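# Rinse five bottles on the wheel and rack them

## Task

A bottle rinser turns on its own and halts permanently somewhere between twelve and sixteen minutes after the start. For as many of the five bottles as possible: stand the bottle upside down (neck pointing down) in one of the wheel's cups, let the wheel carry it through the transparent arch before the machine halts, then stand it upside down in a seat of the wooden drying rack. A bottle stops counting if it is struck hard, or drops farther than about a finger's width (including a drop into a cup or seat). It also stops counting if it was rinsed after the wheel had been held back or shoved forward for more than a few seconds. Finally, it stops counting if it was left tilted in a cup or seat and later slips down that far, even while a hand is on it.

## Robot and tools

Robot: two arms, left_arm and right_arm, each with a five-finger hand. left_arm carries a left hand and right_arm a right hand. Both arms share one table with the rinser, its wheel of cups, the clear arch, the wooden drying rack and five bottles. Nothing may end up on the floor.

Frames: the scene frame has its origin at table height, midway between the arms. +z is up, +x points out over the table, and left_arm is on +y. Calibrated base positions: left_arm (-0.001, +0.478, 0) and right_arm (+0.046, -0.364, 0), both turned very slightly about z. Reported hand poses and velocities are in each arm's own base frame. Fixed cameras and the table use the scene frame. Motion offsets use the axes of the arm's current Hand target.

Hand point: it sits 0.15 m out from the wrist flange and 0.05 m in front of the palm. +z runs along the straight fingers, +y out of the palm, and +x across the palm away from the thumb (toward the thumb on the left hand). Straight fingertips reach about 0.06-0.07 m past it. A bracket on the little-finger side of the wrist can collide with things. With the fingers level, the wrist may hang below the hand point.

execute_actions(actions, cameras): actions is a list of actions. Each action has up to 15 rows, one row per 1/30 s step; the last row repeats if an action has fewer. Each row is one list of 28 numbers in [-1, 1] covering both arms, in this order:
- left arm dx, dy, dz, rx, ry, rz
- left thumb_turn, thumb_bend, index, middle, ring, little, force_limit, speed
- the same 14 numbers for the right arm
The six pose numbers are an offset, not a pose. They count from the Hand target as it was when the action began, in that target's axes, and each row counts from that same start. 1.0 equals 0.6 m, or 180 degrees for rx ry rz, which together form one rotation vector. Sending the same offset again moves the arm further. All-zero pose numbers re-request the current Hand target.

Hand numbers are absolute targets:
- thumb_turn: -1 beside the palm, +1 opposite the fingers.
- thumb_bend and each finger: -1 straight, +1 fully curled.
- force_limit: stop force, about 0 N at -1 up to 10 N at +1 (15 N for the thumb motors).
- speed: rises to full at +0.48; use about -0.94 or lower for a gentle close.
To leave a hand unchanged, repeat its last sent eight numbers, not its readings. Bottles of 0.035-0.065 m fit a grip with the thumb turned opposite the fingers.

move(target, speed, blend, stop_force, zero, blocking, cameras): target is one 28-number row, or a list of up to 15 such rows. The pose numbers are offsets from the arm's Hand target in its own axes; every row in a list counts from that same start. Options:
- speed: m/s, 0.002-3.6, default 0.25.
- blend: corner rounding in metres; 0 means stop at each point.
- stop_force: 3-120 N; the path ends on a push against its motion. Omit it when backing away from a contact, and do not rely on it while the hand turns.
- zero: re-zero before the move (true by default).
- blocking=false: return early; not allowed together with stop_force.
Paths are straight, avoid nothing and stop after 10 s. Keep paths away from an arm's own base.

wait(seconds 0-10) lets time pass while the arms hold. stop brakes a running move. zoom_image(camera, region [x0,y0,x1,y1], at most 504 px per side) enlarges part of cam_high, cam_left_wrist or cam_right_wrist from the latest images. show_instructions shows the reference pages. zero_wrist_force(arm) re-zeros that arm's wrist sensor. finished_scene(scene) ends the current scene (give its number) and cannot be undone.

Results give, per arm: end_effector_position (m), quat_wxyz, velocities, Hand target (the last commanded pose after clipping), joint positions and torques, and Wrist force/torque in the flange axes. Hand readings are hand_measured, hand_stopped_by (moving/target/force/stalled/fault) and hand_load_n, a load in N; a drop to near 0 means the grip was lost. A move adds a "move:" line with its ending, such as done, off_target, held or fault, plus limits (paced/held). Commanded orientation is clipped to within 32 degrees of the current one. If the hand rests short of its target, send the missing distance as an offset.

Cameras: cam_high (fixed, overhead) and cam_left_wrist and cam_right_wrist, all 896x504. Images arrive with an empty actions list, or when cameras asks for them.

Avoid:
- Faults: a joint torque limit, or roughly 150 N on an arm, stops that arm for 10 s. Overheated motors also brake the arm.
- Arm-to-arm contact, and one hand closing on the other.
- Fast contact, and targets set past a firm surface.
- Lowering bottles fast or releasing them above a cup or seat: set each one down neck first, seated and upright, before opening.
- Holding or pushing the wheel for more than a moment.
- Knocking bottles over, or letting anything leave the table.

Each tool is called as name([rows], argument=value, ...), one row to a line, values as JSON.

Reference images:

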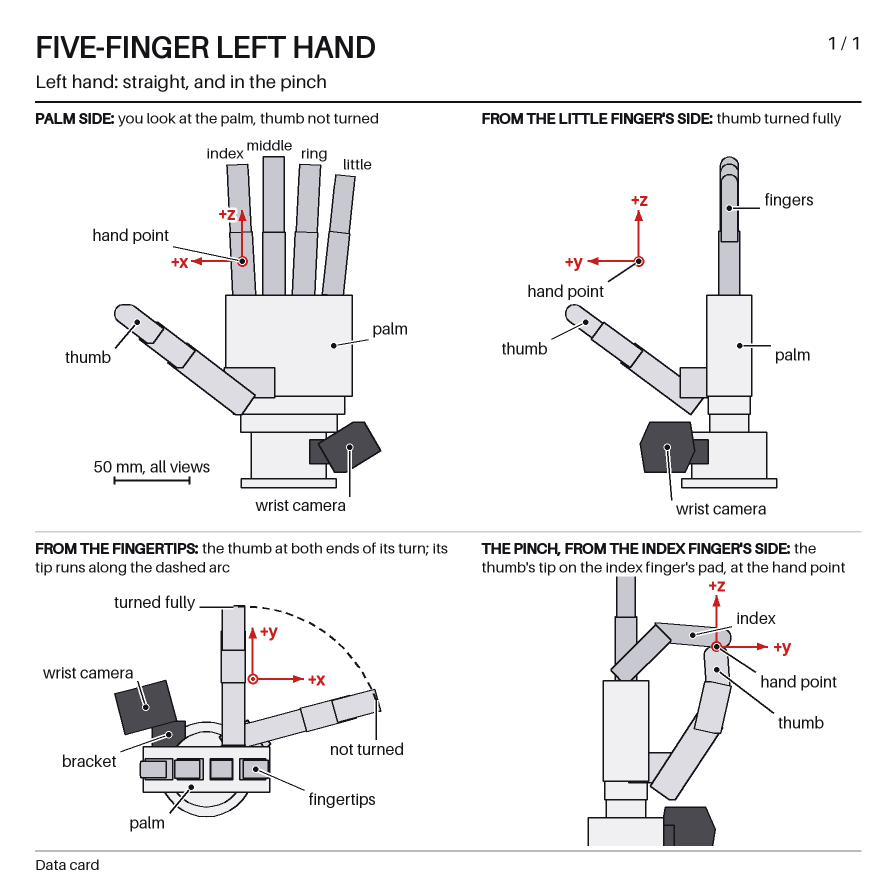

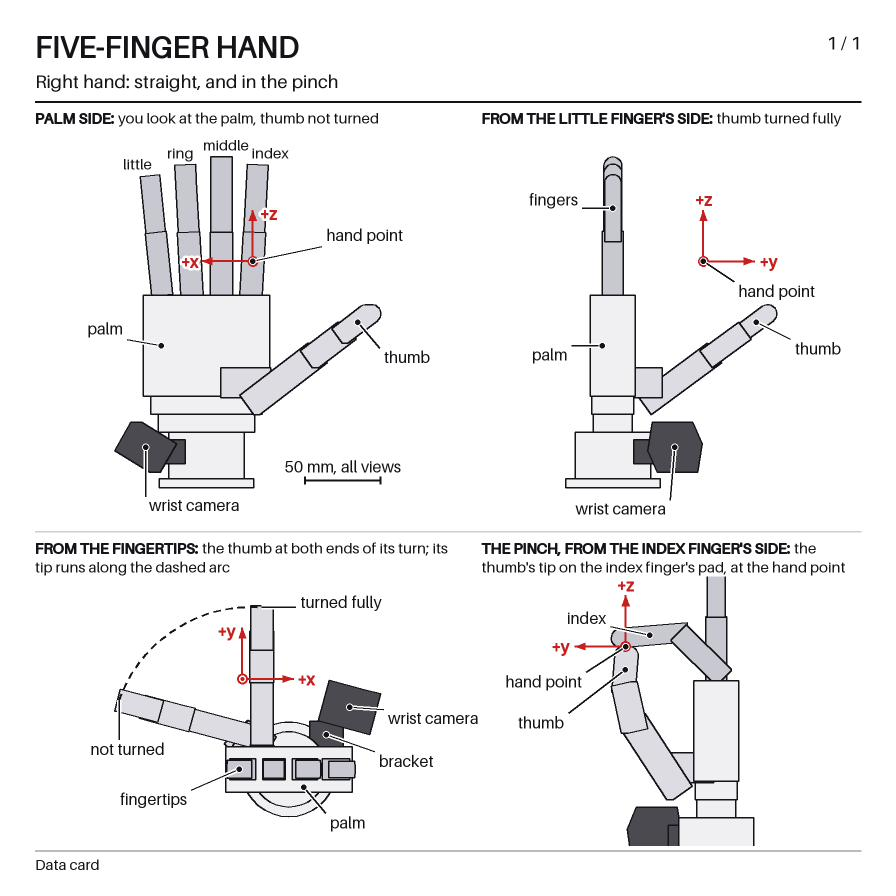

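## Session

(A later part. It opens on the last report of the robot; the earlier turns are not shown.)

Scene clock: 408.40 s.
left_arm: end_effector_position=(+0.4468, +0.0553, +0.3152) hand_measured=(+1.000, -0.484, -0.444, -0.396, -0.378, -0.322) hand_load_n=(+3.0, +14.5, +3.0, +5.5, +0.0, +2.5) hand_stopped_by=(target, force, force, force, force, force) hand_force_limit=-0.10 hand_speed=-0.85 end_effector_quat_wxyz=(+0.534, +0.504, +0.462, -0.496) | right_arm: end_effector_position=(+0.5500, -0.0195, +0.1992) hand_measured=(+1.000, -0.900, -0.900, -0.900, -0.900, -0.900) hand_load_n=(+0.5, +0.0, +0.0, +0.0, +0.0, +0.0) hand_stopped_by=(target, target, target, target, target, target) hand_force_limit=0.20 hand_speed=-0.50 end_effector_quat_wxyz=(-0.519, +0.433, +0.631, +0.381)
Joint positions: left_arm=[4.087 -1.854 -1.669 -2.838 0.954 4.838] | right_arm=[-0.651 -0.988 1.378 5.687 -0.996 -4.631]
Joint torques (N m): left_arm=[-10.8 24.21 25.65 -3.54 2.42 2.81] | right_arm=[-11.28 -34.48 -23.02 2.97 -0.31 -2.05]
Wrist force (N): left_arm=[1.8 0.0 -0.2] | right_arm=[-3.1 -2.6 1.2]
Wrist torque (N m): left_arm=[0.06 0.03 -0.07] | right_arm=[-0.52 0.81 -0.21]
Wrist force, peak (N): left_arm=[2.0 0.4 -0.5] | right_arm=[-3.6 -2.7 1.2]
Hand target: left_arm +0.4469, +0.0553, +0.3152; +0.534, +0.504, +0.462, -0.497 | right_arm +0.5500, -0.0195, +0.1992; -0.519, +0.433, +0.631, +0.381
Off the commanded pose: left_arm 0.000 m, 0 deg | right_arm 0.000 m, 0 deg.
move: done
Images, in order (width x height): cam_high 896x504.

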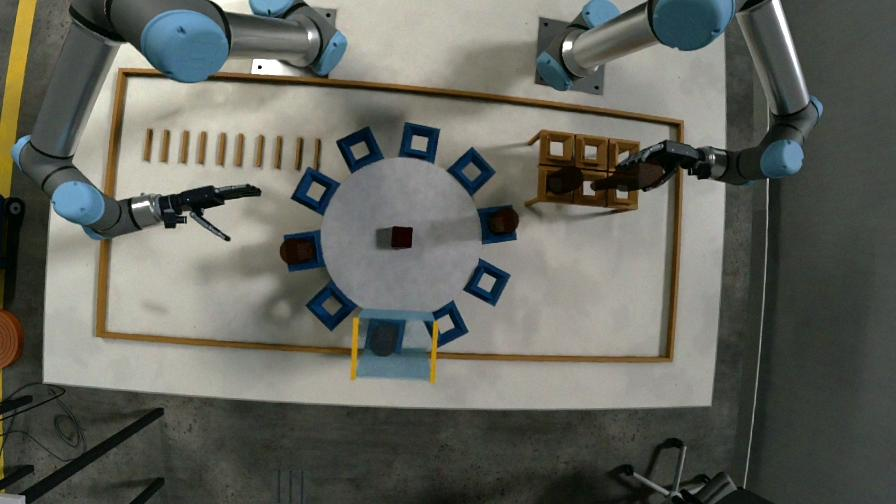

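move(target=[0.2485,-0.0199,-0.0163,0,0,0,1,0.4,0.35,0.35,0.2,0.2,-0.1,-0.85,0,0,0,0,0,0,1,-0.9,-0.9,-0.9,-0.9,-0.9,0.2,-0.5], speed=0.05, stop_force=4, cameras=["cam_left_wrist","cam_high"])

zoom_image(camera="cam_high", region=[560, 140, 640, 200])

Scene clock: 412.63 s.
left_arm: end_effector_position=(+0.4469, +0.0554, +0.1868) hand_measured=(+1.000, -0.484, -0.444, -0.398, -0.378, -0.322) hand_load_n=(+3.0, +14.0, +4.5, +6.0, +0.0, +1.0) hand_stopped_by=(target, force, force, force, force, force) hand_force_limit=-0.10 hand_speed=-0.85 end_effector_quat_wxyz=(+0.534, +0.504, +0.462, -0.497) | right_arm: end_effector_position=(+0.5500, -0.0195, +0.1992) hand_measured=(+1.000, -0.900, -0.900, -0.900, -0.900, -0.900) hand_load_n=(+0.5, +0.0, +0.0, +0.0, +0.0, +0.0) hand_stopped_by=(target, target, target, target, target, target) hand_force_limit=0.20 hand_speed=-0.50 end_effector_quat_wxyz=(-0.519, +0.433, +0.631, +0.381)
Joint positions: left_arm=[4.087 -2.012 -1.824 -2.527 0.954 4.839] | right_arm=[-0.651 -0.988 1.378 5.687 -0.996 -4.631]
Joint torques (N m): left_arm=[10.26 40.07 23.33 -3.15 -1.74 2.36] | right_arm=[-11.43 -33.38 -24.35 3.15 -0.09 -2.09]
Wrist force (N): left_arm=[1.8 -1.3 0.3] | right_arm=[-3.4 -2.7 1.2]
Wrist torque (N m): left_arm=[0.08 0.06 -0.16] | right_arm=[-0.53 0.85 -0.24]
Wrist force, peak (N): left_arm=[-6.9 -4.8 8.1] | right_arm=[-3.5 -3.0 1.1]
Hand target: left_arm +0.4469, +0.0554, +0.1868; +0.534, +0.504, +0.462, -0.497 (not the last commanded pose) | right_arm +0.5500, -0.0195, +0.1992; -0.519, +0.433, +0.631, +0.381
Off the commanded pose: left_arm 0.021 m, 0 deg | right_arm 0.000 m, 0 deg.
move: contact (left_arm)
camera_calibration:
cam_left_wrist: T_world_to_cam=[[-0.953054, 0.00762675, -0.302705, 0.477112], [0.282137, 0.385333, -0.878588, 0.0301891], [0.109941, -0.922746, -0.369395, 0.187143], [0, 0, 0, 1]] pos_world=[0.425621, 0.157414, 0.240077]
Images, in order (width x height): cam_high 896x504, cam_left_wrist 896x504.

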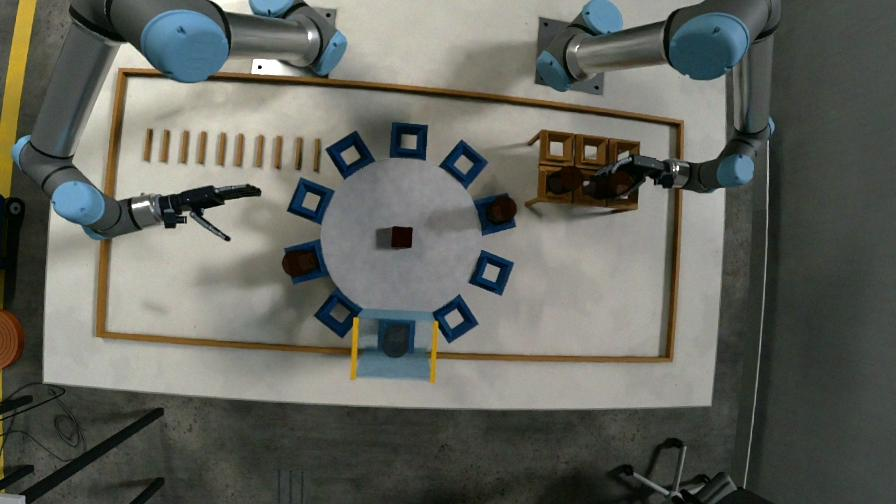

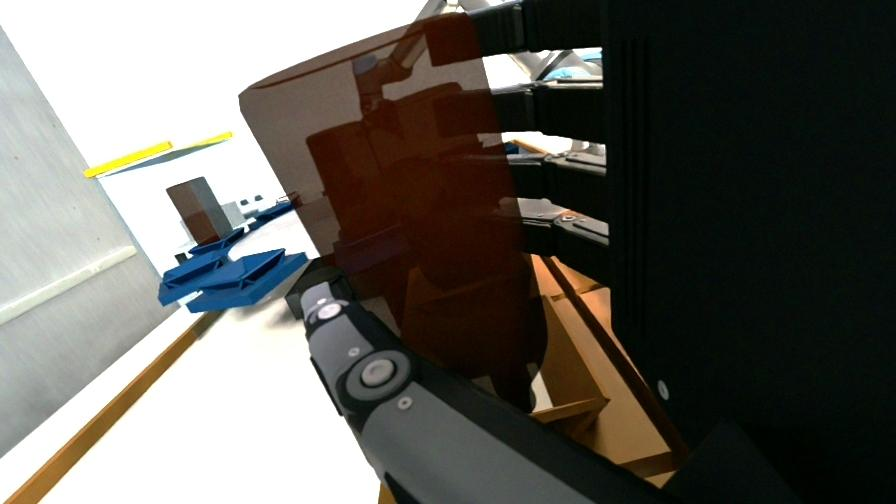

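Scaled by 6.300 from the camera's 896x504 image, which has a finer 1280x720 frame.

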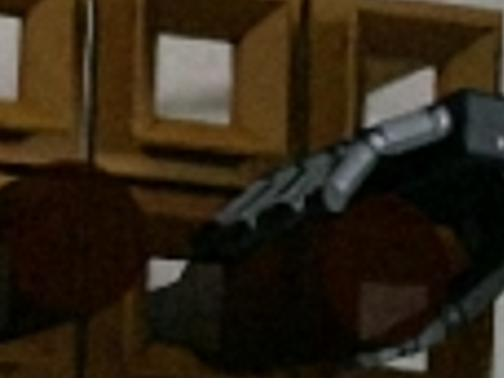

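move([
  [0,-0.0067,0.01,0,0,0,1,0.4,0.35,0.35,0.2,0.2,-0.1,-0.85,0,0,0,0,0,0,1,-0.9,-0.9,-0.9,-0.9,-0.9,0.2,-0.5],
  [0.0331,-0.0094,0.0078,0,0,0,1,0.4,0.35,0.35,0.2,0.2,-0.1,-0.85,0,0,0,0,0,0,1,-0.9,-0.9,-0.9,-0.9,-0.9,0.2,-0.5],
], speed=0.04, stop_force=5, cameras=["cam_high"])

zoom_image(camera="cam_high", region=[560, 140, 640, 200])

Scene clock: 414.97 s.
left_arm: end_effector_position=(+0.4428, +0.0494, +0.1762) hand_measured=(+1.000, -0.484, -0.444, -0.398, -0.378, -0.322) hand_load_n=(+1.5, +14.5, +3.5, +5.5, +0.0, +1.0) hand_stopped_by=(target, force, force, force, force, force) hand_force_limit=-0.10 hand_speed=-0.85 end_effector_quat_wxyz=(+0.534, +0.504, +0.462, -0.497) | right_arm: end_effector_position=(+0.5500, -0.0195, +0.1992) hand_measured=(+1.000, -0.900, -0.900, -0.900, -0.900, -0.900) hand_load_n=(+0.0, +0.0, +0.0, +0.0, +0.0, +0.0) hand_stopped_by=(target, target, target, target, target, target) hand_force_limit=0.20 hand_speed=-0.50 end_effector_quat_wxyz=(-0.519, +0.433, +0.631, +0.381)
Joint positions: left_arm=[4.087 -2.016 -1.853 -2.493 0.953 4.839] | right_arm=[-0.651 -0.988 1.378 5.687 -0.996 -4.631]
Joint torques (N m): left_arm=[5.23 38.94 22.61 -3.48 -2.49 -2.29] | right_arm=[-10.85 -34.19 -22.83 2.82 -0.3 -2.09]
Wrist force (N): left_arm=[2.2 0.8 0.1] | right_arm=[-3.4 -2.7 0.9]
Wrist torque (N m): left_arm=[0.15 -0.06 -0.03] | right_arm=[-0.52 0.86 -0.24]
Wrist force, peak (N): left_arm=[-15.6 -1.3 7.7] | right_arm=[-3.6 -2.7 1.2]
Hand target: left_arm +0.4428, +0.0494, +0.1762; +0.534, +0.504, +0.462, -0.497 (not the last commanded pose) | right_arm +0.5500, -0.0195, +0.1992; -0.519, +0.433, +0.631, +0.381
Off the commanded pose: left_arm 0.009 m, 0 deg | right_arm 0.000 m, 0 deg.
move: contact (left_arm); path passed 1 of 2 targets
Images, in order (width x height): cam_high 896x504.

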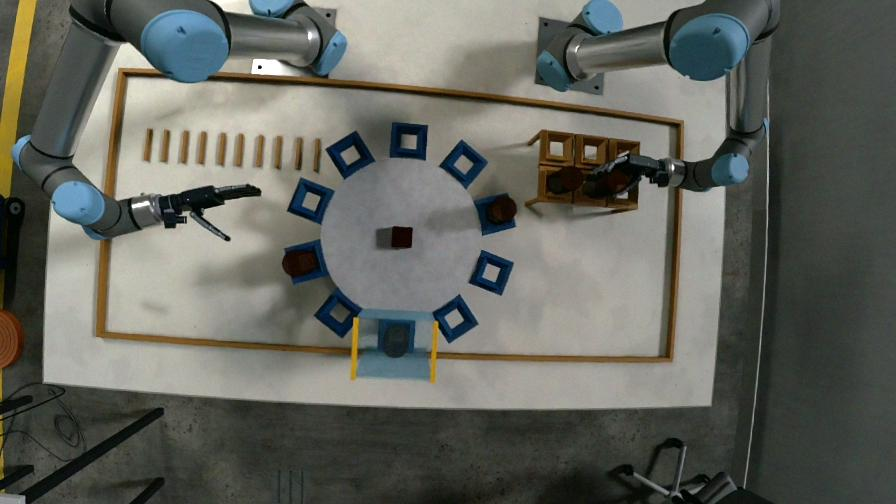

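Scaled by 6.300 from the camera's 896x504 image, which has a finer 1280x720 frame.

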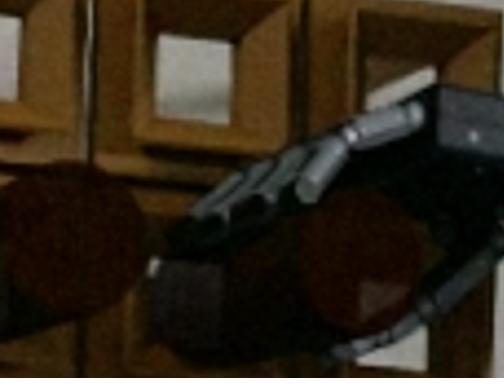

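move(target=[0.0066,-0.0005,-0.0004,0,0,0,1,0.4,0.35,0.35,0.2,0.2,-0.1,-0.85,0,0,0,0,0,0,1,-0.9,-0.9,-0.9,-0.9,-0.9,0.2,-0.5], speed=0.02, stop_force=3)

move(target=[0,0,0,0,0,0,1,-0.9,-0.9,-0.9,-0.9,-0.9,0.2,-0.75,0,0,0,0,0,0,1,-0.9,-0.9,-0.9,-0.9,-0.9,0.2,-0.5], cameras=["cam_high","cam_left_wrist"])

zoom_image(camera="cam_high", region=[560, 140, 640, 200])

Scene clock: 416.60 s.
left_arm: end_effector_position=(+0.4429, +0.0495, +0.1757) hand_measured=(+1.000, -0.484, -0.444, -0.398, -0.378, -0.322) hand_load_n=(+1.0, +14.5, +4.0, +6.0, +0.0, +1.5) hand_stopped_by=(target, force, force, force, force, force) hand_force_limit=-0.10 hand_speed=-0.85 end_effector_quat_wxyz=(+0.534, +0.504, +0.462, -0.497) | right_arm: end_effector_position=(+0.5500, -0.0195, +0.1992) hand_measured=(+1.000, -0.900, -0.900, -0.900, -0.900, -0.900) hand_load_n=(+0.5, +0.0, +0.0, +0.0, +0.0, +0.0) hand_stopped_by=(target, target, target, target, target, target) hand_force_limit=0.20 hand_speed=-0.50 end_effector_quat_wxyz=(-0.519, +0.433, +0.631, +0.381)
Joint positions: left_arm=[4.087 -2.017 -1.854 -2.492 0.953 4.839] | right_arm=[-0.651 -0.988 1.378 5.687 -0.996 -4.631]
Joint torques (N m): left_arm=[11.04 38.5 22.9 -2.57 -2.44 -2.28] | right_arm=[-12.01 -34.91 -22.96 2.96 -0.37 -2.18]
Wrist force (N): left_arm=[0.0 1.1 2.3] | right_arm=[-3.2 -2.4 1.3]
Wrist torque (N m): left_arm=[0.15 -0.11 -0.03] | right_arm=[-0.51 0.83 -0.22]
Wrist force, peak (N): left_arm=[-4.5 1.3 3.6] | right_arm=[-3.4 -2.8 1.4]
Hand target: left_arm +0.4429, +0.0495, +0.1757; +0.534, +0.504, +0.462, -0.497 (not the last commanded pose) | right_arm +0.5500, -0.0195, +0.1992; -0.519, +0.433, +0.631, +0.381
Off the commanded pose: left_arm 0.003 m, 0 deg | right_arm 0.000 m, 0 deg.
move: contact (left_arm)

Scene clock: 418.03 s.
left_arm: end_effector_position=(+0.4429, +0.0495, +0.1757) hand_measured=(+1.000, -0.900, -0.900, -0.900, -0.900, -0.900) hand_load_n=(+0.0, +0.0, +0.0, +0.0, +0.0, +0.0) hand_stopped_by=(target, target, target, target, target, target) hand_force_limit=0.20 hand_speed=-0.75 end_effector_quat_wxyz=(+0.534, +0.504, +0.462, -0.497) | right_arm: end_effector_position=(+0.5500, -0.0195, +0.1992) hand_measured=(+1.000, -0.900, -0.900, -0.900, -0.900, -0.900) hand_load_n=(+0.0, +0.0, +0.0, +0.0, +0.0, +0.0) hand_stopped_by=(target, target, target, target, target, target) hand_force_limit=0.20 hand_speed=-0.50 end_effector_quat_wxyz=(-0.519, +0.433, +0.631, +0.381)
Joint positions: left_arm=[4.087 -2.017 -1.854 -2.492 0.953 4.839] | right_arm=[-0.651 -0.988 1.378 5.687 -0.996 -4.631]
Joint torques (N m): left_arm=[9.32 37.78 17.26 -2.75 -1.98 -2.39] | right_arm=[-11.23 -35.12 -23.67 2.55 -0.35 -1.79]
Wrist force (N): left_arm=[0.1 0.8 0.2] | right_arm=[-3.4 -2.6 1.2]
Wrist torque (N m): left_arm=[0.12 -0.02 -0.04] | right_arm=[-0.52 0.85 -0.23]
Wrist force, peak (N): left_arm=[-0.1 1.2 2.7] | right_arm=[-3.7 -2.8 0.9]
Hand target: left_arm +0.4429, +0.0495, +0.1757; +0.534, +0.504, +0.462, -0.497 | right_arm +0.5500, -0.0195, +0.1992; -0.519, +0.433, +0.631, +0.381
Off the commanded pose: left_arm 0.000 m, 0 deg | right_arm 0.000 m, 0 deg.
move: done
camera_calibration:
cam_left_wrist: T_world_to_cam=[[-0.952992, 0.00771106, -0.302899, 0.469989], [0.282347, 0.385332, -0.878521, 0.0237352], [0.109942, -0.922746, -0.369395, 0.178038], [0, 0, 0, 1]] pos_world=[0.42162, 0.151514, 0.228977]
Images, in order (width x height): cam_high 896x504, cam_left_wrist 896x504.

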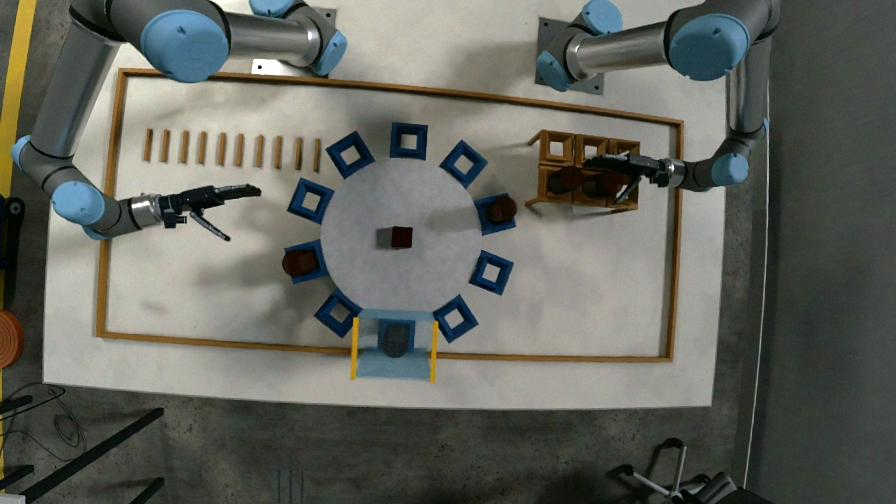

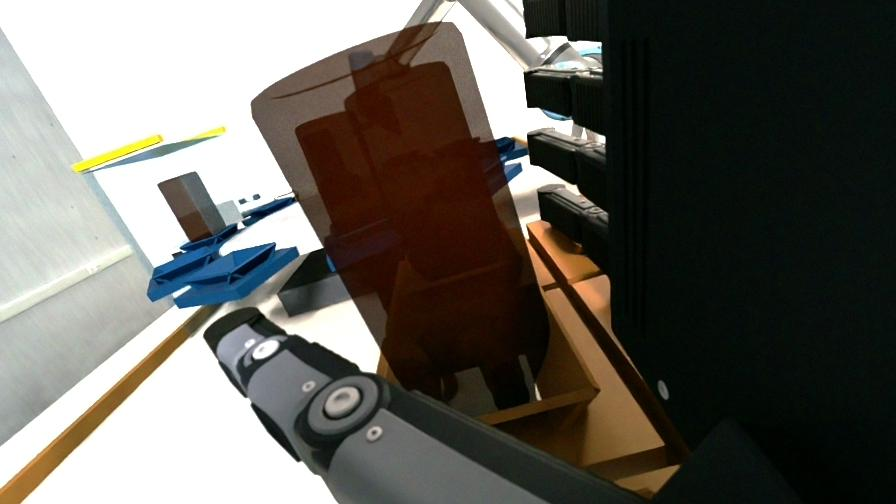

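Scaled by 6.300 from the camera's 896x504 image, which has a finer 1280x720 frame.

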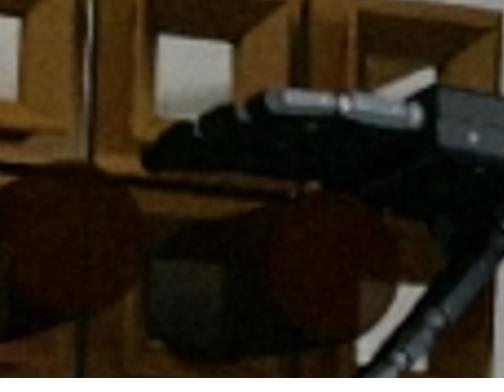

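move([
  [-0.0283,0.0012,-0.1817,0,0,0,1,-0.9,-0.9,-0.9,-0.9,-0.9,0.2,-0.75,0,0,0,0,0,0,1,-0.9,-0.9,-0.9,-0.9,-0.9,0.2,-0.5],
  [-0.0455,0.203,-0.1808,0.06,0.004,-0.01,1,-0.9,-0.9,-0.9,-0.9,-0.9,0.2,-0.75,0,0,0,0,0,0,1,-0.9,-0.9,-0.9,-0.9,-0.9,0.2,-0.5],
  [0.0438,0.2962,0.2892,0.1936,0.0124,-0.0308,1,-0.9,-0.9,-0.9,-0.9,-0.9,0.2,-0.75,0,0,0,0,0,0,1,-0.9,-0.9,-0.9,-0.9,-0.9,0.2,-0.5],
], speed=0.25, blend=[0.02,0.03,0], cameras=["cam_left_wrist","cam_high"])

Scene clock: 423.03 s.
left_arm: end_effector_position=(+0.6209, -0.1257, +0.1749) hand_measured=(+1.000, -0.900, -0.900, -0.900, -0.900, -0.900) hand_load_n=(+0.0, +0.0, +0.0, +0.0, +0.0, +0.0) hand_stopped_by=(target, target, target, target, target, target) hand_force_limit=0.20 hand_speed=-0.75 end_effector_quat_wxyz=(+0.326, +0.628, +0.326, -0.627) | right_arm: end_effector_position=(+0.5500, -0.0195, +0.1992) hand_measured=(+1.000, -0.900, -0.900, -0.900, -0.900, -0.900) hand_load_n=(+0.5, +0.0, +0.0, +0.0, +0.0, +0.0) hand_stopped_by=(target, target, target, target, target, target) hand_force_limit=0.20 hand_speed=-0.50 end_effector_quat_wxyz=(-0.519, +0.433, +0.631, +0.381)
Joint positions: left_arm=[3.484 -2.487 -0.953 -2.841 0.955 4.712] | right_arm=[-0.651 -0.988 1.378 5.687 -0.996 -4.631]
Joint torques (N m): left_arm=[-10.63 46.84 26.7 -3.05 -2.72 -2.34] | right_arm=[-10.84 -33.91 -23.12 3.04 -0.11 -2.26]
Wrist force (N): left_arm=[0.4 0.7 0.2] | right_arm=[-3.3 -2.9 1.2]
Wrist torque (N m): left_arm=[0.14 -0.05 0.07] | right_arm=[-0.57 0.83 -0.23]
Wrist force, peak (N): left_arm=[0.3 1.8 1.2] | right_arm=[-3.7 -2.8 1.1]
Hand target: left_arm +0.6209, -0.1257, +0.1749; +0.326, +0.628, +0.326, -0.627 | right_arm +0.5500, -0.0195, +0.1992; -0.519, +0.433, +0.631, +0.381
Off the commanded pose: left_arm 0.000 m, 0 deg | right_arm 0.000 m, 0 deg.
move: done
camera_calibration:
cam_left_wrist: T_world_to_cam=[[-0.784832, 0.577429, -0.224977, 0.594257], [0.427681, 0.241961, -0.870944, -0.0692443], [-0.448473, -0.779763, -0.436854, 0.373074], [0, 0, 0, 1]] pos_world=[0.66332, -0.0354772, 0.236365]
Images, in order (width x height): cam_high 896x504, cam_left_wrist 896x504.

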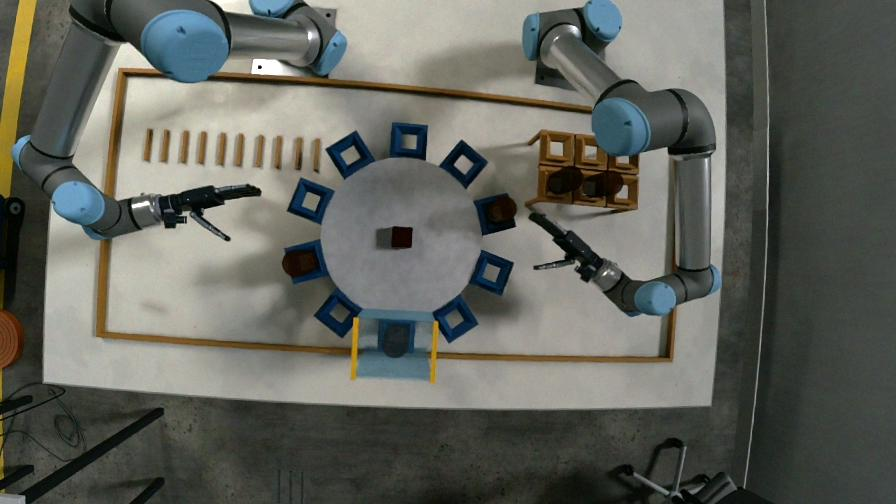

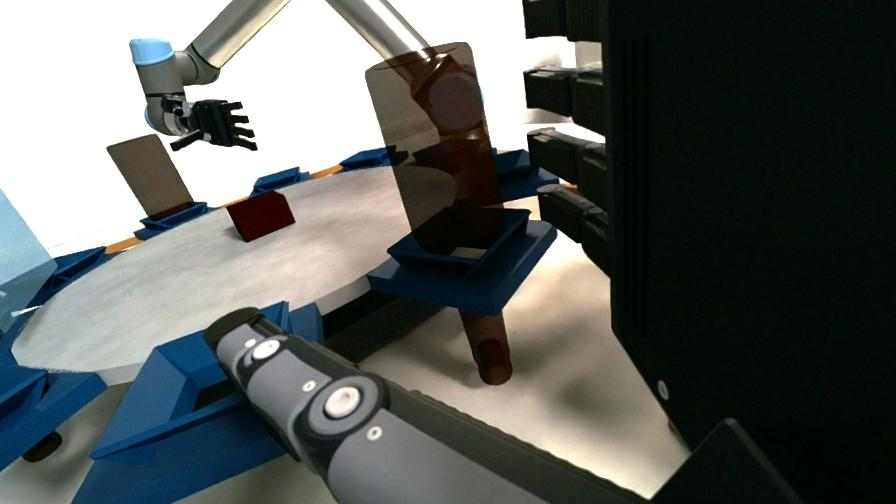

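move(target=[0,0,0.1917,0,0,0,1,-0.9,-0.9,-0.9,-0.9,-0.9,0.2,-0.75,0,0,0,0,0,0,1,-0.9,-0.9,-0.9,-0.9,-0.9,0.2,-0.5], speed=0.14, stop_force=5)

move(target=[0,0,0,0,0,0,1,0.35,-0.47,-0.42,-0.38,-0.33,-0.1,-0.78,0,0,0,0,0,0,1,-0.9,-0.9,-0.9,-0.9,-0.9,0.2,-0.5])

move(target=[-0.3,0,0,0,0,0,1,0.35,-0.47,-0.42,-0.38,-0.33,-0.1,-0.78,0,0,0,0,0,0,1,-0.9,-0.9,-0.9,-0.9,-0.9,0.2,-0.5], speed=0.14, cameras=["cam_left_wrist"])

Scene clock: 425.93 s.
left_arm: end_effector_position=(+0.5547, -0.2198, +0.1748) hand_measured=(+1.000, -0.900, -0.900, -0.900, -0.900, -0.900) hand_load_n=(+0.0, +0.0, +0.0, +0.0, +0.0, +0.0) hand_stopped_by=(target, target, target, target, target, target) hand_force_limit=0.20 hand_speed=-0.75 end_effector_quat_wxyz=(+0.326, +0.628, +0.326, -0.627) | right_arm: end_effector_position=(+0.5500, -0.0195, +0.1992) hand_measured=(+1.000, -0.900, -0.900, -0.900, -0.900, -0.900) hand_load_n=(+0.5, +0.0, +0.0, +0.0, +0.0, +0.0) hand_stopped_by=(target, target, target, target, target, target) hand_force_limit=0.20 hand_speed=-0.50 end_effector_quat_wxyz=(-0.519, +0.433, +0.631, +0.381)
Joint positions: left_arm=[3.378 -2.302 -1.297 -2.683 0.85 4.712] | right_arm=[-0.651 -0.988 1.378 5.687 -0.996 -4.631]
Joint torques (N m): left_arm=[-9.84 52.14 8.52 0.5 -2.77 -2.46] | right_arm=[-10.85 -35.97 -23.49 2.94 -0.1 -1.91]
Wrist force (N): left_arm=[0.5 0.6 -0.1] | right_arm=[-3.5 -2.6 1.3]
Wrist torque (N m): left_arm=[0.14 -0.07 0.08] | right_arm=[-0.54 0.86 -0.23]
Wrist force, peak (N): left_arm=[0.4 1.0 0.9] | right_arm=[-3.5 -2.9 1.4]
Hand target: left_arm +0.5547, -0.2198, +0.1748; +0.326, +0.628, +0.326, -0.627 | right_arm +0.5500, -0.0195, +0.1992; -0.519, +0.433, +0.631, +0.381
Off the commanded pose: left_arm 0.000 m, 0 deg | right_arm 0.000 m, 0 deg.
move: done

Scene clock: 427.53 s.
left_arm: end_effector_position=(+0.5547, -0.2198, +0.1748) hand_measured=(+1.000, -0.488, -0.496, -0.420, -0.380, -0.330) hand_load_n=(-0.5, +7.5, +0.5, +2.5, +0.5, +1.0) hand_stopped_by=(target, force, force, target, target, target) hand_force_limit=-0.10 hand_speed=-0.78 end_effector_quat_wxyz=(+0.326, +0.628, +0.326, -0.627) | right_arm: end_effector_position=(+0.5500, -0.0195, +0.1992) hand_measured=(+1.000, -0.900, -0.900, -0.900, -0.900, -0.900) hand_load_n=(+0.0, +0.0, +0.0, +0.0, +0.0, +0.5) hand_stopped_by=(target, target, target, target, target, target) hand_force_limit=0.20 hand_speed=-0.50 end_effector_quat_wxyz=(-0.519, +0.433, +0.631, +0.381)
Joint positions: left_arm=[3.378 -2.302 -1.297 -2.683 0.85 4.712] | right_arm=[-0.651 -0.988 1.378 5.687 -0.996 -4.631]
Joint torques (N m): left_arm=[0.07 39.53 14.15 -0.2 -0.57 -2.47] | right_arm=[-10.49 -34.8 -22.34 2.79 -0.11 -2.12]
Wrist force (N): left_arm=[0.3 1.8 -1.1] | right_arm=[-3.5 -2.6 1.1]
Wrist torque (N m): left_arm=[0.12 0.11 0.09] | right_arm=[-0.52 0.87 -0.24]
Wrist force, peak (N): left_arm=[-4.9 -5.5 5.1] | right_arm=[-3.5 -2.9 1.1]
Hand target: left_arm +0.5547, -0.2198, +0.1748; +0.326, +0.628, +0.326, -0.627 | right_arm +0.5500, -0.0195, +0.1992; -0.519, +0.433, +0.631, +0.381
Off the commanded pose: left_arm 0.000 m, 0 deg | right_arm 0.000 m, 0 deg.
move: done

Scene clock: 429.43 s.
left_arm: end_effector_position=(+0.5546, -0.2199, +0.3548) hand_measured=(+1.000, -0.488, -0.496, -0.420, -0.380, -0.330) hand_load_n=(+4.5, +6.0, +0.0, +2.0, +1.0, +3.0) hand_stopped_by=(target, force, force, target, target, target) hand_force_limit=-0.10 hand_speed=-0.78 end_effector_quat_wxyz=(+0.326, +0.628, +0.326, -0.627) | right_arm: end_effector_position=(+0.5500, -0.0195, +0.1992) hand_measured=(+1.000, -0.900, -0.900, -0.900, -0.900, -0.900) hand_load_n=(+0.5, +0.0, +0.0, +0.0, +0.0, +0.0) hand_stopped_by=(target, target, target, target, target, target) hand_force_limit=0.20 hand_speed=-0.50 end_effector_quat_wxyz=(-0.519, +0.433, +0.631, +0.381)
Joint positions: left_arm=[3.378 -2.183 -1.022 -3.077 0.85 4.712] | right_arm=[-0.651 -0.988 1.378 5.687 -0.996 -4.631]
Joint torques (N m): left_arm=[-10.78 37.94 28.03 -3.38 2.14 2.81] | right_arm=[-11.05 -34.83 -24.19 2.76 -0.36 -2.14]
Wrist force (N): left_arm=[2.0 0.6 0.2] | right_arm=[-3.4 -2.6 1.2]
Wrist torque (N m): left_arm=[0.12 0.02 -0.08] | right_arm=[-0.52 0.85 -0.23]
Wrist force, peak (N): left_arm=[3.2 2.2 -1.2] | right_arm=[-3.7 -2.6 1.1]
Hand target: left_arm +0.5546, -0.2199, +0.3548; +0.326, +0.628, +0.326, -0.627 | right_arm +0.5500, -0.0195, +0.1992; -0.519, +0.433, +0.631, +0.381
Off the commanded pose: left_arm 0.000 m, 0 deg | right_arm 0.000 m, 0 deg.
move: done
camera_calibration:
cam_left_wrist: T_world_to_cam=[[-0.784822, 0.577446, -0.224967, 0.63706], [0.42772, 0.242029, -0.870906, 0.138469], [-0.448453, -0.779729, -0.436935, 0.348459], [0, 0, 0, 1]] pos_world=[0.59702, -0.129677, 0.416165]
Images, in order (width x height): cam_left_wrist 896x504.

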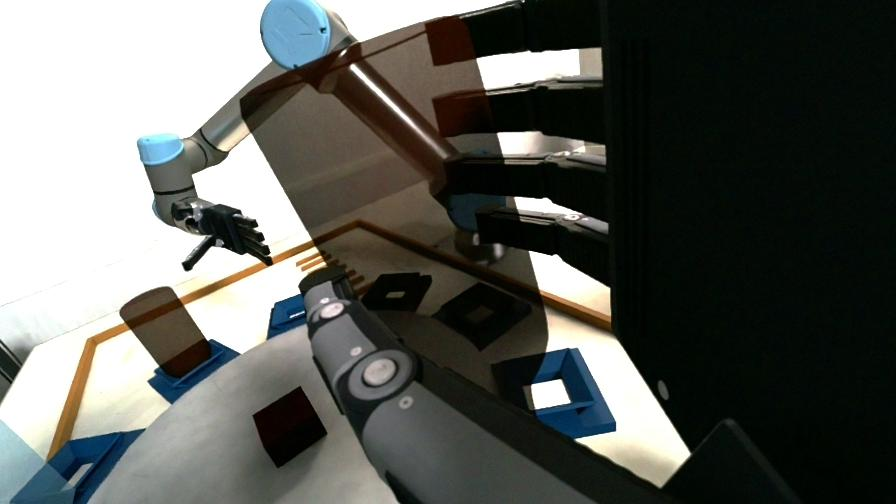

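move(target=[0,0,0,0,0,0,1,0.4,0.35,0.35,-0.38,-0.33,-0.1,-0.85,0,0,0,0,0,0,1,-0.9,-0.9,-0.9,-0.9,-0.9,0.2,-0.5])

move(target=[-0.125,0,0,0,0,0,1,0.4,0.35,0.35,-0.38,-0.33,-0.1,-0.85,0,0,0,0,0,0,1,-0.9,-0.9,-0.9,-0.9,-0.9,0.2,-0.5], speed=0.13, cameras=["cam_left_wrist","cam_high"])

zoom_image(camera="cam_left_wrist", region=[150, 0, 650, 450])

zoom_image(camera="cam_high", region=[530, 110, 690, 230])

Scene clock: 430.33 s.
left_arm: end_effector_position=(+0.5546, -0.2199, +0.3548) hand_measured=(+1.000, -0.486, -0.444, -0.408, -0.380, -0.330) hand_load_n=(+1.0, +11.0, +4.5, +2.0, +0.0, +2.0) hand_stopped_by=(target, force, force, force, target, target) hand_force_limit=-0.10 hand_speed=-0.85 end_effector_quat_wxyz=(+0.326, +0.628, +0.326, -0.627) | right_arm: end_effector_position=(+0.5500, -0.0195, +0.1992) hand_measured=(+1.000, -0.900, -0.900, -0.900, -0.900, -0.900) hand_load_n=(+0.5, +0.0, +0.0, +0.0, +0.5, +0.0) hand_stopped_by=(target, target, target, target, target, target) hand_force_limit=0.20 hand_speed=-0.50 end_effector_quat_wxyz=(-0.519, +0.433, +0.631, +0.381)
Joint positions: left_arm=[3.378 -2.183 -1.022 -3.077 0.85 4.712] | right_arm=[-0.651 -0.988 1.378 5.687 -0.996 -4.631]
Joint torques (N m): left_arm=[-10.3 38.69 27.58 -3.05 2.07 2.83] | right_arm=[-11.57 -34.95 -23.64 2.98 -0.2 -2.02]
Wrist force (N): left_arm=[1.9 0.5 0.3] | right_arm=[-3.5 -2.6 1.0]
Wrist torque (N m): left_arm=[0.11 0.05 -0.08] | right_arm=[-0.51 0.86 -0.23]
Wrist force, peak (N): left_arm=[2.0 0.6 0.3] | right_arm=[-3.6 -2.6 1.4]
Hand target: left_arm +0.5546, -0.2199, +0.3548; +0.326, +0.628, +0.326, -0.627 | right_arm +0.5500, -0.0195, +0.1992; -0.519, +0.433, +0.631, +0.381
Off the commanded pose: left_arm 0.000 m, 0 deg | right_arm 0.000 m, 0 deg.
move: done

Scene clock: 431.53 s.
left_arm: end_effector_position=(+0.5545, -0.2199, +0.4298) hand_measured=(+1.000, -0.486, -0.444, -0.408, -0.380, -0.330) hand_load_n=(+1.5, +11.0, +4.5, +2.0, +0.0, +2.0) hand_stopped_by=(target, force, force, force, target, target) hand_force_limit=-0.10 hand_speed=-0.85 end_effector_quat_wxyz=(+0.326, +0.628, +0.326, -0.627) | right_arm: end_effector_position=(+0.5500, -0.0195, +0.1992) hand_measured=(+1.000, -0.900, -0.900, -0.900, -0.900, -0.900) hand_load_n=(+0.0, +0.0, +0.0, +0.0, +0.0, +0.0) hand_stopped_by=(target, target, target, target, target, target) hand_force_limit=0.20 hand_speed=-0.50 end_effector_quat_wxyz=(-0.519, +0.433, +0.631, +0.381)
Joint positions: left_arm=[3.378 -2.19 -0.818 -3.273 0.849 4.712] | right_arm=[-0.651 -0.988 1.378 5.687 -0.996 -4.631]
Joint torques (N m): left_arm=[-12.02 37.39 28.88 -3.13 2.33 2.62] | right_arm=[-11.64 -36.16 -23.9 2.9 -0.39 -1.75]
Wrist force (N): left_arm=[1.8 0.6 0.3] | right_arm=[-3.3 -2.6 1.0]
Wrist torque (N m): left_arm=[0.11 0.05 -0.09] | right_arm=[-0.52 0.85 -0.23]
Wrist force, peak (N): left_arm=[2.9 0.6 0.2] | right_arm=[-3.6 -2.9 1.0]
Hand target: left_arm +0.5545, -0.2200, +0.4298; +0.326, +0.628, +0.326, -0.627 | right_arm +0.5500, -0.0195, +0.1992; -0.519, +0.433, +0.631, +0.381
Off the commanded pose: left_arm 0.000 m, 0 deg | right_arm 0.000 m, 0 deg.
move: done
camera_calibration:
cam_left_wrist: T_world_to_cam=[[-0.784832, 0.577429, -0.224977, 0.653943], [0.427681, 0.241961, -0.870944, 0.203974], [-0.448473, -0.779763, -0.436854, 0.381118], [0, 0, 0, 1]] pos_world=[0.59692, -0.129777, 0.491265]
Images, in order (width x height): cam_high 896x504, cam_left_wrist 896x504.

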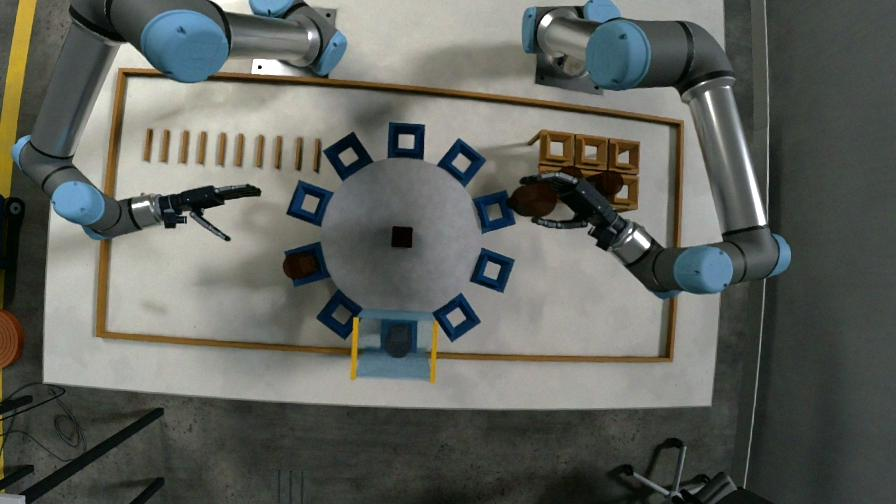

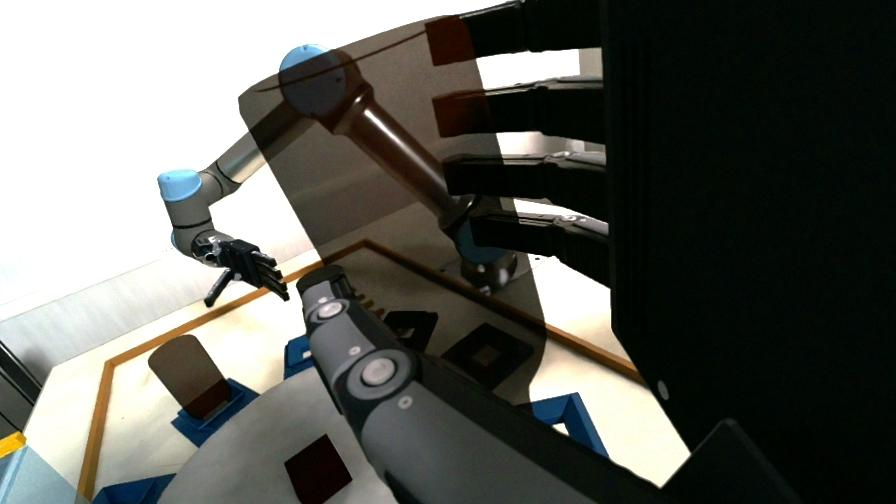

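Scaled by 1.008 from the camera's 896x504 image, which has a finer 1280x720 frame.

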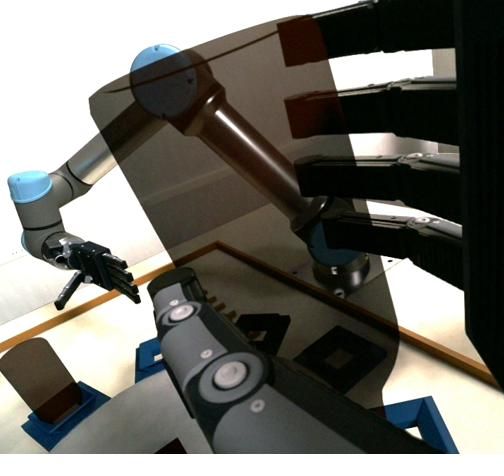

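Scaled by 3.150 from the camera's 896x504 image, which has a finer 1280x720 frame.

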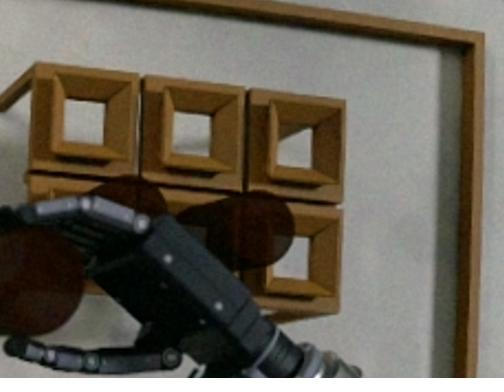

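move(target=[0,-0.4342,-0.0215,-0.1943,0.0129,0.0226,1,0.4,0.35,0.35,-0.38,-0.33,-0.1,-0.85,0,0,0,0,0,0,1,-0.9,-0.9,-0.9,-0.9,-0.9,0.2,-0.5], speed=0.18, cameras=["cam_high"])

zoom_image(camera="cam_high", region=[530, 90, 690, 210])

Scene clock: 436.03 s.
left_arm: end_effector_position=(+0.3489, -0.0595, +0.4297) hand_measured=(+1.000, -0.486, -0.444, -0.408, -0.380, -0.330) hand_load_n=(+1.5, +11.0, +4.5, +2.0, +0.0, +2.0) hand_stopped_by=(target, force, force, force, target, target) hand_force_limit=-0.10 hand_speed=-0.85 end_effector_quat_wxyz=(+0.514, +0.524, +0.483, -0.476) | right_arm: end_effector_position=(+0.5500, -0.0195, +0.1992) hand_measured=(+1.000, -0.900, -0.900, -0.900, -0.900, -0.900) hand_load_n=(+0.0, +0.0, +0.0, +0.0, +0.0, +0.0) hand_stopped_by=(target, target, target, target, target, target) hand_force_limit=0.20 hand_speed=-0.50 end_effector_quat_wxyz=(-0.519, +0.433, +0.631, +0.381)
Joint positions: left_arm=[4.125 -1.39 -1.805 -3.067 0.985 4.78] | right_arm=[-0.651 -0.988 1.378 5.687 -0.996 -4.631]
Joint torques (N m): left_arm=[11.61 16.3 11.21 -3.12 2.02 2.88] | right_arm=[-11.32 -34.14 -22.89 3.09 -0.17 -1.88]
Wrist force (N): left_arm=[1.5 0.4 0.2] | right_arm=[-3.7 -2.7 1.0]
Wrist torque (N m): left_arm=[0.13 0.10 -0.09] | right_arm=[-0.54 0.90 -0.25]
Wrist force, peak (N): left_arm=[2.2 1.6 0.8] | right_arm=[-3.7 -2.7 1.2]
Hand target: left_arm +0.3488, -0.0595, +0.4297; +0.514, +0.524, +0.484, -0.476 | right_arm +0.5500, -0.0195, +0.1992; -0.519, +0.433, +0.631, +0.381
Off the commanded pose: left_arm 0.000 m, 0 deg | right_arm 0.000 m, 0 deg.
move: done
Images, in order (width x height): cam_high 896x504.

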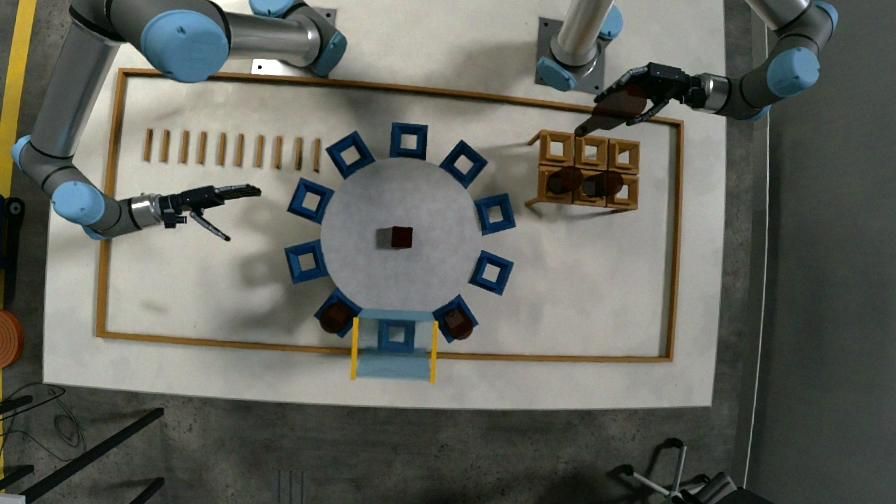

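Scaled by 3.150 from the camera's 896x504 image, which has a finer 1280x720 frame.

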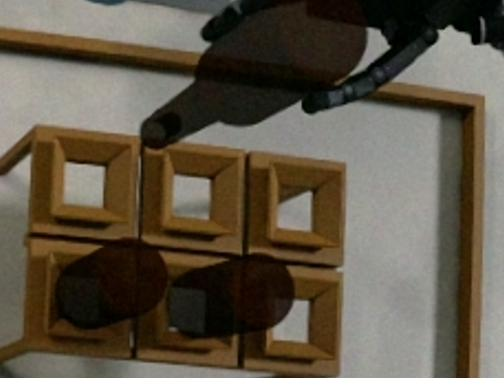

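move(target=[0.1907,-0.01,0.0032,0,0,0,1,0.4,0.35,0.35,-0.38,-0.33,-0.1,-0.85,0,0,0,0,0,0,1,-0.9,-0.9,-0.9,-0.9,-0.9,0.2,-0.5], speed=0.12, cameras=["cam_left_wrist","cam_high"])

zoom_image(camera="cam_high", region=[530, 90, 650, 180])

Scene clock: 438.10 s.
left_arm: end_effector_position=(+0.3520, -0.0594, +0.3152) hand_measured=(+1.000, -0.486, -0.444, -0.408, -0.380, -0.330) hand_load_n=(+1.5, +11.0, +4.5, +2.0, +0.0, +1.5) hand_stopped_by=(target, force, force, force, target, target) hand_force_limit=-0.10 hand_speed=-0.85 end_effector_quat_wxyz=(+0.514, +0.524, +0.484, -0.476) | right_arm: end_effector_position=(+0.5500, -0.0195, +0.1992) hand_measured=(+1.000, -0.900, -0.900, -0.900, -0.900, -0.900) hand_load_n=(+0.5, +0.0, +0.0, +0.0, +0.0, +0.0) hand_stopped_by=(target, target, target, target, target, target) hand_force_limit=0.20 hand_speed=-0.50 end_effector_quat_wxyz=(-0.519, +0.433, +0.631, +0.381)
Joint positions: left_arm=[4.117 -1.457 -2.049 -2.757 0.977 4.78] | right_arm=[-0.651 -0.988 1.378 5.687 -0.996 -4.631]
Joint torques (N m): left_arm=[-10.28 6.66 9.6 -0.05 -2.67 2.13] | right_arm=[-10.71 -34.84 -22.77 2.99 -0.1 -1.86]
Wrist force (N): left_arm=[1.6 0.5 0.3] | right_arm=[-3.4 -2.7 1.0]
Wrist torque (N m): left_arm=[0.13 0.08 -0.05] | right_arm=[-0.54 0.86 -0.24]
Wrist force, peak (N): left_arm=[2.5 0.3 0.2] | right_arm=[-3.4 -3.0 1.1]
Hand target: left_arm +0.3520, -0.0594, +0.3152; +0.514, +0.524, +0.484, -0.476 | right_arm +0.5500, -0.0195, +0.1992; -0.519, +0.433, +0.631, +0.381
Off the commanded pose: left_arm 0.000 m, 0 deg | right_arm 0.000 m, 0 deg.
move: done
camera_calibration:
cam_left_wrist: T_world_to_cam=[[-0.953292, 0.027489, -0.300795, 0.426979], [0.279532, 0.457581, -0.844086, 0.208413], [0.114435, -0.888743, -0.443892, 0.163048], [0, 0, 0, 1]] pos_world=[0.330119, 0.0378046, 0.376728]
Images, in order (width x height): cam_high 896x504, cam_left_wrist 896x504.

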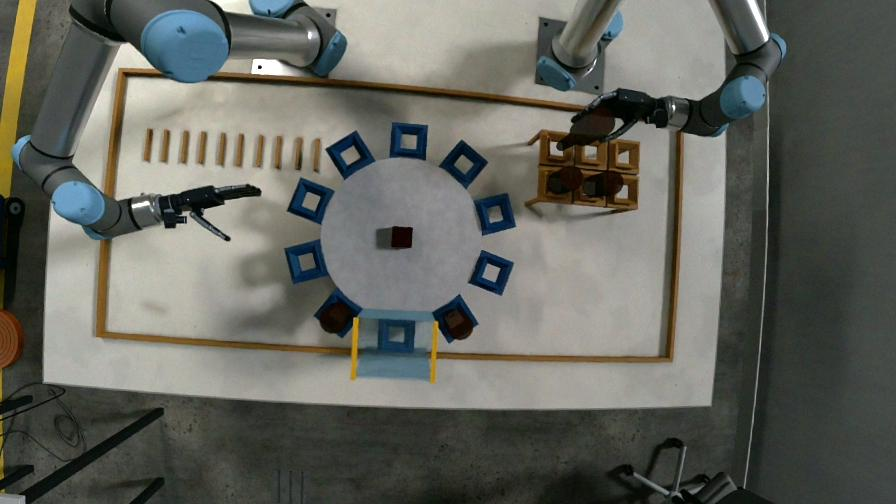

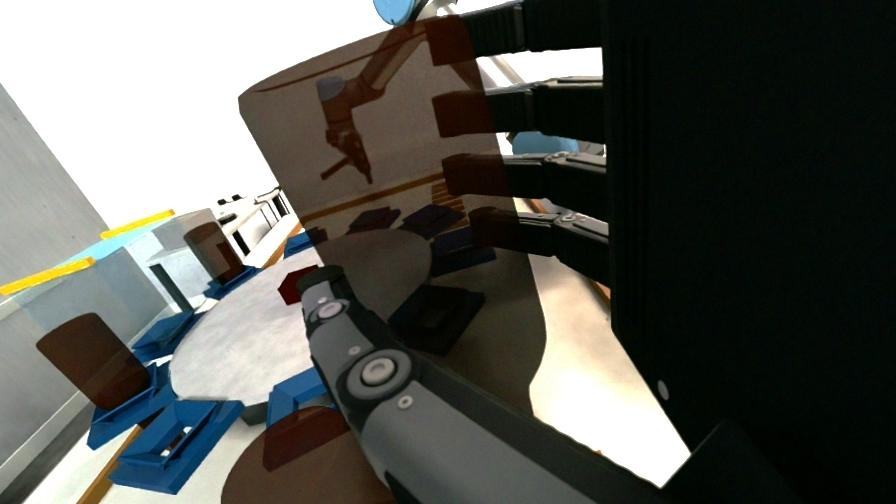

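Scaled by 4.200 from the camera's 896x504 image, which has a finer 1280x720 frame.

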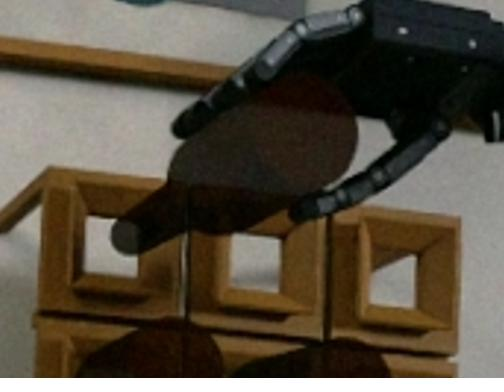

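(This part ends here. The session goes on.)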